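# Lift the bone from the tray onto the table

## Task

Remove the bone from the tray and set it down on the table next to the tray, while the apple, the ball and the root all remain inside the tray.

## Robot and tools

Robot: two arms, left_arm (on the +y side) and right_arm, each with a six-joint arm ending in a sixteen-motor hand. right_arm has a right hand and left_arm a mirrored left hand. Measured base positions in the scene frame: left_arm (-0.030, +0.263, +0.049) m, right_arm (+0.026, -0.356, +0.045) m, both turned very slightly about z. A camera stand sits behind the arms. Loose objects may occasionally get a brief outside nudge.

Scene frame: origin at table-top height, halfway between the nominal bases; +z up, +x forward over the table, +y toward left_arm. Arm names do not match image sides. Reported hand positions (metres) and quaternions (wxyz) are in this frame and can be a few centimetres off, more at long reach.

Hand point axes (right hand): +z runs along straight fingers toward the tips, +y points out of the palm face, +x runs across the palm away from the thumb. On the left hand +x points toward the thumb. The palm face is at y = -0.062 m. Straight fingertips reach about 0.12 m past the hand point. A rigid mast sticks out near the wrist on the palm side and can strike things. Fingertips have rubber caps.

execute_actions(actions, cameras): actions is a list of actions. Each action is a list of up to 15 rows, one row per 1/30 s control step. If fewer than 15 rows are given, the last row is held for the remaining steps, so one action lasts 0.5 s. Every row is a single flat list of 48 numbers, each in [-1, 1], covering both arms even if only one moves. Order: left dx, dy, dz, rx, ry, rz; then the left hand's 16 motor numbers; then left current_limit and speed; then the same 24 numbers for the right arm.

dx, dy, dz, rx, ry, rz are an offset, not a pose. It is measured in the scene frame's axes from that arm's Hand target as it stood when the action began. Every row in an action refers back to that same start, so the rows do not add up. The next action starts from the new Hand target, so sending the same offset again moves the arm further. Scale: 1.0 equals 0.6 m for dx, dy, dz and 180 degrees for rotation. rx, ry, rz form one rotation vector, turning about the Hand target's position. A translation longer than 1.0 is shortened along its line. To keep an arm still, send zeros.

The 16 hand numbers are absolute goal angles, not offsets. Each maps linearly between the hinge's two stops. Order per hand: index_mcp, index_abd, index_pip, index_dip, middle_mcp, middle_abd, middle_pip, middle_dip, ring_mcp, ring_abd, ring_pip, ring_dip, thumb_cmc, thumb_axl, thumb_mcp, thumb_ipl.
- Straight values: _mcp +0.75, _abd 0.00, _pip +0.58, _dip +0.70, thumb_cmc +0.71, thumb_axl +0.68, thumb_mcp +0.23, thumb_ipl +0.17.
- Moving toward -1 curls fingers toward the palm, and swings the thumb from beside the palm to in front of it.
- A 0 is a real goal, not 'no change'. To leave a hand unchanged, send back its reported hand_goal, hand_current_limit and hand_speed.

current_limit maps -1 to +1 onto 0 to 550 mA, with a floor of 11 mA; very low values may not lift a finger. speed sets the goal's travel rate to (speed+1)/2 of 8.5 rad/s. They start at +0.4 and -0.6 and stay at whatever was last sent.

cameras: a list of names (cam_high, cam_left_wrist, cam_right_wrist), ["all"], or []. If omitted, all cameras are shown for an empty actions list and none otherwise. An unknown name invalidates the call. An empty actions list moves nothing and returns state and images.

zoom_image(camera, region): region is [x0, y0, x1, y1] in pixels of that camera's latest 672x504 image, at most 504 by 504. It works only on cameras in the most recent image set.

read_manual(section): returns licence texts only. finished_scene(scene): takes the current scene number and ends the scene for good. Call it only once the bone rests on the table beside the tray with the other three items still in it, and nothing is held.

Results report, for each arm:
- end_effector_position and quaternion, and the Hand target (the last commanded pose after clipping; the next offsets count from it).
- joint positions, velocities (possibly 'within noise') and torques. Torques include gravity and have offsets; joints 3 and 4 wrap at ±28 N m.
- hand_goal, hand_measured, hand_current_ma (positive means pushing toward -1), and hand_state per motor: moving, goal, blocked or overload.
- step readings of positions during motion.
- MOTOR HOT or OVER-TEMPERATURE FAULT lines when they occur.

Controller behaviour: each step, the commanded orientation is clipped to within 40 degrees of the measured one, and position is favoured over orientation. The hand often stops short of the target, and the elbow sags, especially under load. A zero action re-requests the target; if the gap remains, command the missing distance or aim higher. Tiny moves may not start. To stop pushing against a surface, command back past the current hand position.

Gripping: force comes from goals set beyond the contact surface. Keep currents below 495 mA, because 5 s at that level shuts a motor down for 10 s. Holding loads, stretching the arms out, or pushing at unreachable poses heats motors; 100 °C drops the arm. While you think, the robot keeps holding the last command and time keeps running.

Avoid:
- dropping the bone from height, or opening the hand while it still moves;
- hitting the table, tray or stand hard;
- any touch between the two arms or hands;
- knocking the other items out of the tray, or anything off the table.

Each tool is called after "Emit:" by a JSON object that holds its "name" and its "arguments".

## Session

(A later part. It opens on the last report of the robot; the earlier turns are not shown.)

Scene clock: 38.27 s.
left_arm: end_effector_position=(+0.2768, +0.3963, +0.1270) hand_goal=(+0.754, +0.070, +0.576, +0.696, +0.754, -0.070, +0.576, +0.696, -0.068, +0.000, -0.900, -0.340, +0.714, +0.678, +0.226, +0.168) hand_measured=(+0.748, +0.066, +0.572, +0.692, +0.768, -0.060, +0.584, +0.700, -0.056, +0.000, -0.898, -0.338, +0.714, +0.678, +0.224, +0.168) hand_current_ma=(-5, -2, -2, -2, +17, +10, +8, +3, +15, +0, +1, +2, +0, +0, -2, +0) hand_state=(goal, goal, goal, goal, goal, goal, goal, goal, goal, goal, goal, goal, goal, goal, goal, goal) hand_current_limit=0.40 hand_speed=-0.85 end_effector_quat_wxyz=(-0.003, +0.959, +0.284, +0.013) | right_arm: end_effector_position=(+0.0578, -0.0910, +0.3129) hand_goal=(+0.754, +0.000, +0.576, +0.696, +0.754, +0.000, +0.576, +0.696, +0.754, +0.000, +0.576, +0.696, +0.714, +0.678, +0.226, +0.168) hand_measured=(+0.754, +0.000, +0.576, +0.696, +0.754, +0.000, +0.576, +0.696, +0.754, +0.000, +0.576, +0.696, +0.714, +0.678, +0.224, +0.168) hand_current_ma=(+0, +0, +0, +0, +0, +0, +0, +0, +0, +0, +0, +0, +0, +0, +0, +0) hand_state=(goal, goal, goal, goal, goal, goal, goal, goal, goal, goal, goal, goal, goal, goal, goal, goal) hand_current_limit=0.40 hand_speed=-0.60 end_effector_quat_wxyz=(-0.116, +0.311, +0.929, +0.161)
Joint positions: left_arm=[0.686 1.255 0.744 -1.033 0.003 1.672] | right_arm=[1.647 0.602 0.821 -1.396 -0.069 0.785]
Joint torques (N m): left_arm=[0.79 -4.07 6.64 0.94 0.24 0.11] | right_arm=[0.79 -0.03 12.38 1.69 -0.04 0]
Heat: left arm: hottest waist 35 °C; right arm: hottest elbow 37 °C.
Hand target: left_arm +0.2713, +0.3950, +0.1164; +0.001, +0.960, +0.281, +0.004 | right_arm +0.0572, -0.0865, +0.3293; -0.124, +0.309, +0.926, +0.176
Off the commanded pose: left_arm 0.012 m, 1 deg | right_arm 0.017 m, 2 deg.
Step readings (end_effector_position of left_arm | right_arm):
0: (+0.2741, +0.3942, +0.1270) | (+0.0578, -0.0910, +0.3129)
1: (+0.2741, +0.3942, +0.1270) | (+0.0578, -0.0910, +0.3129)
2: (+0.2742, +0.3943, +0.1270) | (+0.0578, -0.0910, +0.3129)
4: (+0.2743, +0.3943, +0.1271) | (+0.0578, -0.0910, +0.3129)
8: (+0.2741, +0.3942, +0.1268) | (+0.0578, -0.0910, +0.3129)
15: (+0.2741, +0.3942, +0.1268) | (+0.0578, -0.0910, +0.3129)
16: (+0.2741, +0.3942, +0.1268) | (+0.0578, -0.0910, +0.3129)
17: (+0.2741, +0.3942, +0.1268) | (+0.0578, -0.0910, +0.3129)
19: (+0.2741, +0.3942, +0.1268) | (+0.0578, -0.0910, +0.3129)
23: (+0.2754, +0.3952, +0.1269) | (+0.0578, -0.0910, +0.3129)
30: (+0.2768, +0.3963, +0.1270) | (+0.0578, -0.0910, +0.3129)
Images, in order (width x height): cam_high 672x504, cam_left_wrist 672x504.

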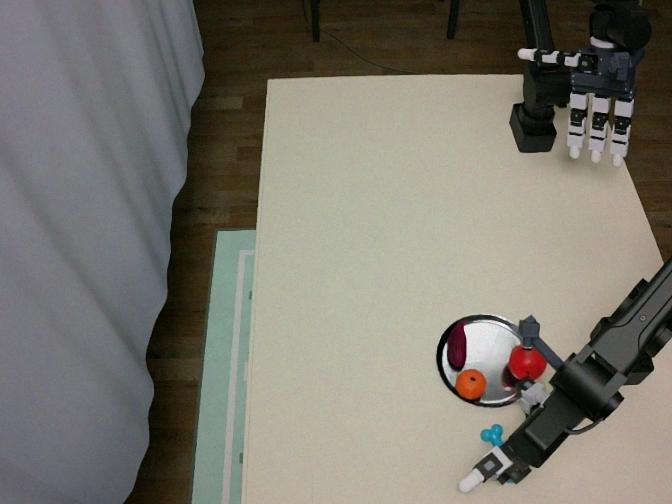

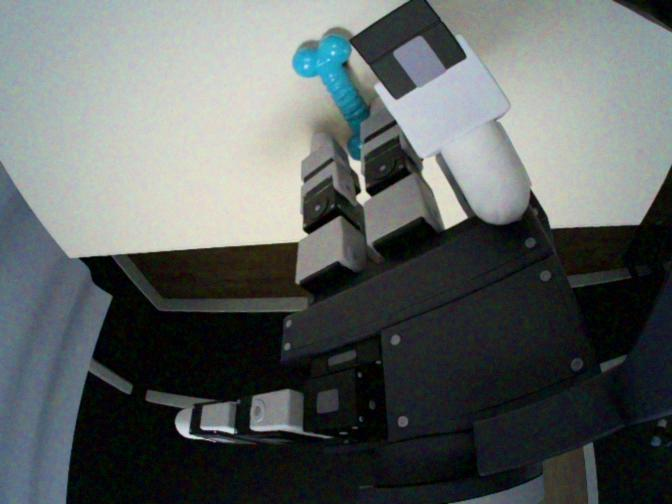

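Emit:
{"name": "execute_actions", "arguments": {"actions": [[[0.008,0,0.015,0,0,0,0.754,0.2,0.576,0.696,0.754,-0.12,0.576,0.696,-0.068,0,-0.9,-0.34,0.714,0.678,0.226,0.168,0.4,-0.85,0,0,0,0,0,0,0.754,0,0.576,0.696,0.754,0,0.576,0.696,0.754,0,0.576,0.696,0.714,0.678,0.226,0.168,0.4,-0.6]],[[0.008,0,0.06,0,0,0,0.754,0.2,0.576,0.696,0.754,-0.12,0.576,0.696,-0.068,0,-0.9,-0.34,0.714,0.678,0.226,0.168,0.4,-0.85,0,0,0,0,0,0,0.754,0,0.576,0.696,0.754,0,0.576,0.696,0.754,0,0.576,0.696,0.714,0.678,0.226,0.168,0.4,-0.6]],[[0,0,0.09,0,0,0,0.754,0.2,0.576,0.696,0.754,-0.12,0.576,0.696,-0.068,0,-0.9,-0.34,0.714,0.678,0.226,0.168,0.4,-0.85,0,0,0,0,0,0,0.754,0,0.576,0.696,0.754,0,0.576,0.696,0.754,0,0.576,0.696,0.714,0.678,0.226,0.168,0.4,-0.6]]], "cameras": ["cam_high", "cam_left_wrist"]}}

Scene clock: 40.27 s.
left_arm: end_effector_position=(+0.2702, +0.3902, +0.2018) hand_goal=(+0.754, +0.200, +0.576, +0.696, +0.754, -0.120, +0.576, +0.696, -0.068, +0.000, -0.900, -0.340, +0.714, +0.678, +0.226, +0.168) hand_measured=(+0.748, +0.196, +0.572, +0.692, +0.756, -0.116, +0.578, +0.698, -0.056, +0.000, -0.898, -0.338, +0.714, +0.678, +0.224, +0.168) hand_current_ma=(-4, -2, -2, -2, +1, +2, +1, +2, +15, +0, +1, +2, +0, +0, -3, +0) hand_state=(goal, goal, goal, goal, goal, goal, goal, goal, goal, goal, goal, goal, goal, goal, goal, goal) hand_current_limit=0.40 hand_speed=-0.85 end_effector_quat_wxyz=(+0.006, +0.959, +0.284, -0.006) | right_arm: end_effector_position=(+0.0578, -0.0910, +0.3129) hand_goal=(+0.754, +0.000, +0.576, +0.696, +0.754, +0.000, +0.576, +0.696, +0.754, +0.000, +0.576, +0.696, +0.714, +0.678, +0.226, +0.168) hand_measured=(+0.754, +0.000, +0.576, +0.696, +0.754, +0.000, +0.576, +0.696, +0.754, +0.000, +0.576, +0.696, +0.714, +0.678, +0.224, +0.168) hand_current_ma=(+0, +0, +0, +0, +0, +0, +0, +0, +0, +0, +0, +0, +0, +0, +0, +0) hand_state=(goal, goal, goal, goal, goal, goal, goal, goal, goal, goal, goal, goal, goal, goal, goal, goal) hand_current_limit=0.40 hand_speed=-0.60 end_effector_quat_wxyz=(-0.116, +0.311, +0.929, +0.161)
Joint positions: left_arm=[0.685 1.17 0.888 -1.305 0.006 1.672] | right_arm=[1.647 0.602 0.821 -1.396 -0.069 0.785]
Joint torques (N m): left_arm=[-0.32 -4.42 12.52 -0.18 0.15 -0.09] | right_arm=[0.85 -0.03 12.38 1.68 -0.05 0]
Heat: left arm: hottest waist 35 °C; right arm: hottest elbow 38 °C.
Hand target: left_arm +0.2808, +0.3950, +0.2153; +0.002, +0.960, +0.281, +0.003 | right_arm +0.0572, -0.0865, +0.3293; -0.124, +0.309, +0.926, +0.176
Off the commanded pose: left_arm 0.018 m, 1 deg | right_arm 0.017 m, 2 deg.
Step readings (end_effector_position of left_arm | right_arm):
0: (+0.2768, +0.3963, +0.1270) | (+0.0578, -0.0910, +0.3129)
1: (+0.2768, +0.3963, +0.1270) | (+0.0578, -0.0910, +0.3129)
2: (+0.2768, +0.3963, +0.1270) | (+0.0578, -0.0910, +0.3129)
4: (+0.2768, +0.3963, +0.1270) | (+0.0578, -0.0910, +0.3129)
8: (+0.2767, +0.3963, +0.1269) | (+0.0578, -0.0910, +0.3129)
15: (+0.2767, +0.3963, +0.1269) | (+0.0578, -0.0910, +0.3129)
16: (+0.2764, +0.3960, +0.1269) | (+0.0578, -0.0910, +0.3129)
17: (+0.2747, +0.3946, +0.1269) | (+0.0578, -0.0910, +0.3129)
19: (+0.2691, +0.3899, +0.1277) | (+0.0578, -0.0910, +0.3129)
23: (+0.2641, +0.3858, +0.1342) | (+0.0578, -0.0910, +0.3129)
30: (+0.2682, +0.3891, +0.1450) | (+0.0578, -0.0910, +0.3129)
31: (+0.2681, +0.3890, +0.1455) | (+0.0578, -0.0910, +0.3129)
32: (+0.2670, +0.3881, +0.1474) | (+0.0578, -0.0910, +0.3129)
34: (+0.2643, +0.3857, +0.1567) | (+0.0578, -0.0910, +0.3129)
38: (+0.2677, +0.3882, +0.1842) | (+0.0578, -0.0910, +0.3129)
45: (+0.2713, +0.3911, +0.2018) | (+0.0578, -0.0910, +0.3129)
Images, in order (width x height): cam_high 672x504, cam_left_wrist 672x504.

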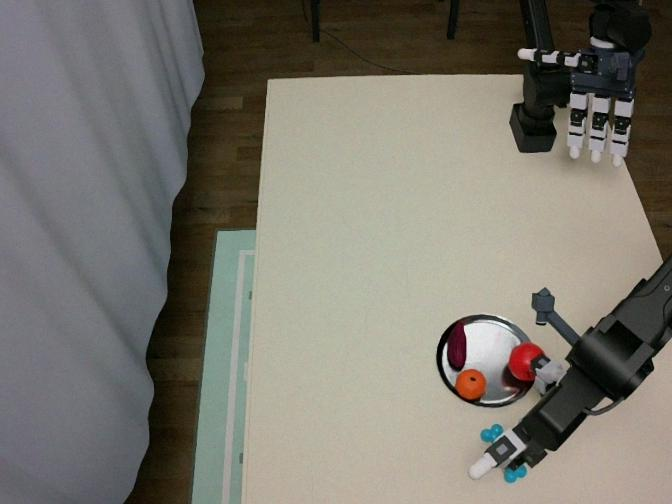

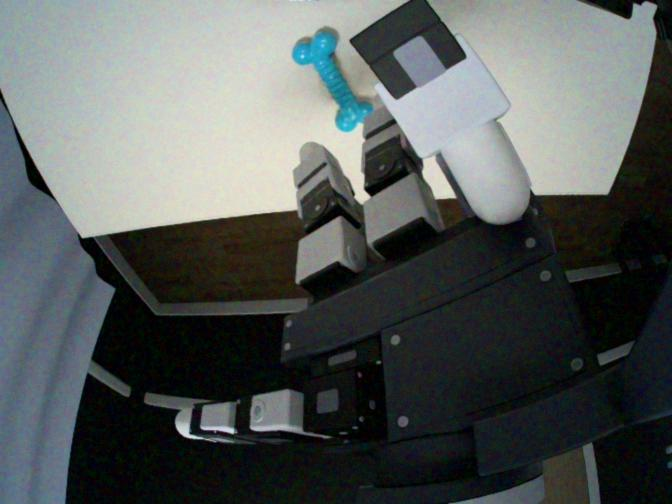

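Emit:
{"name": "finished_scene", "arguments": {"scene": 1}}

The scene is finished: the task was done.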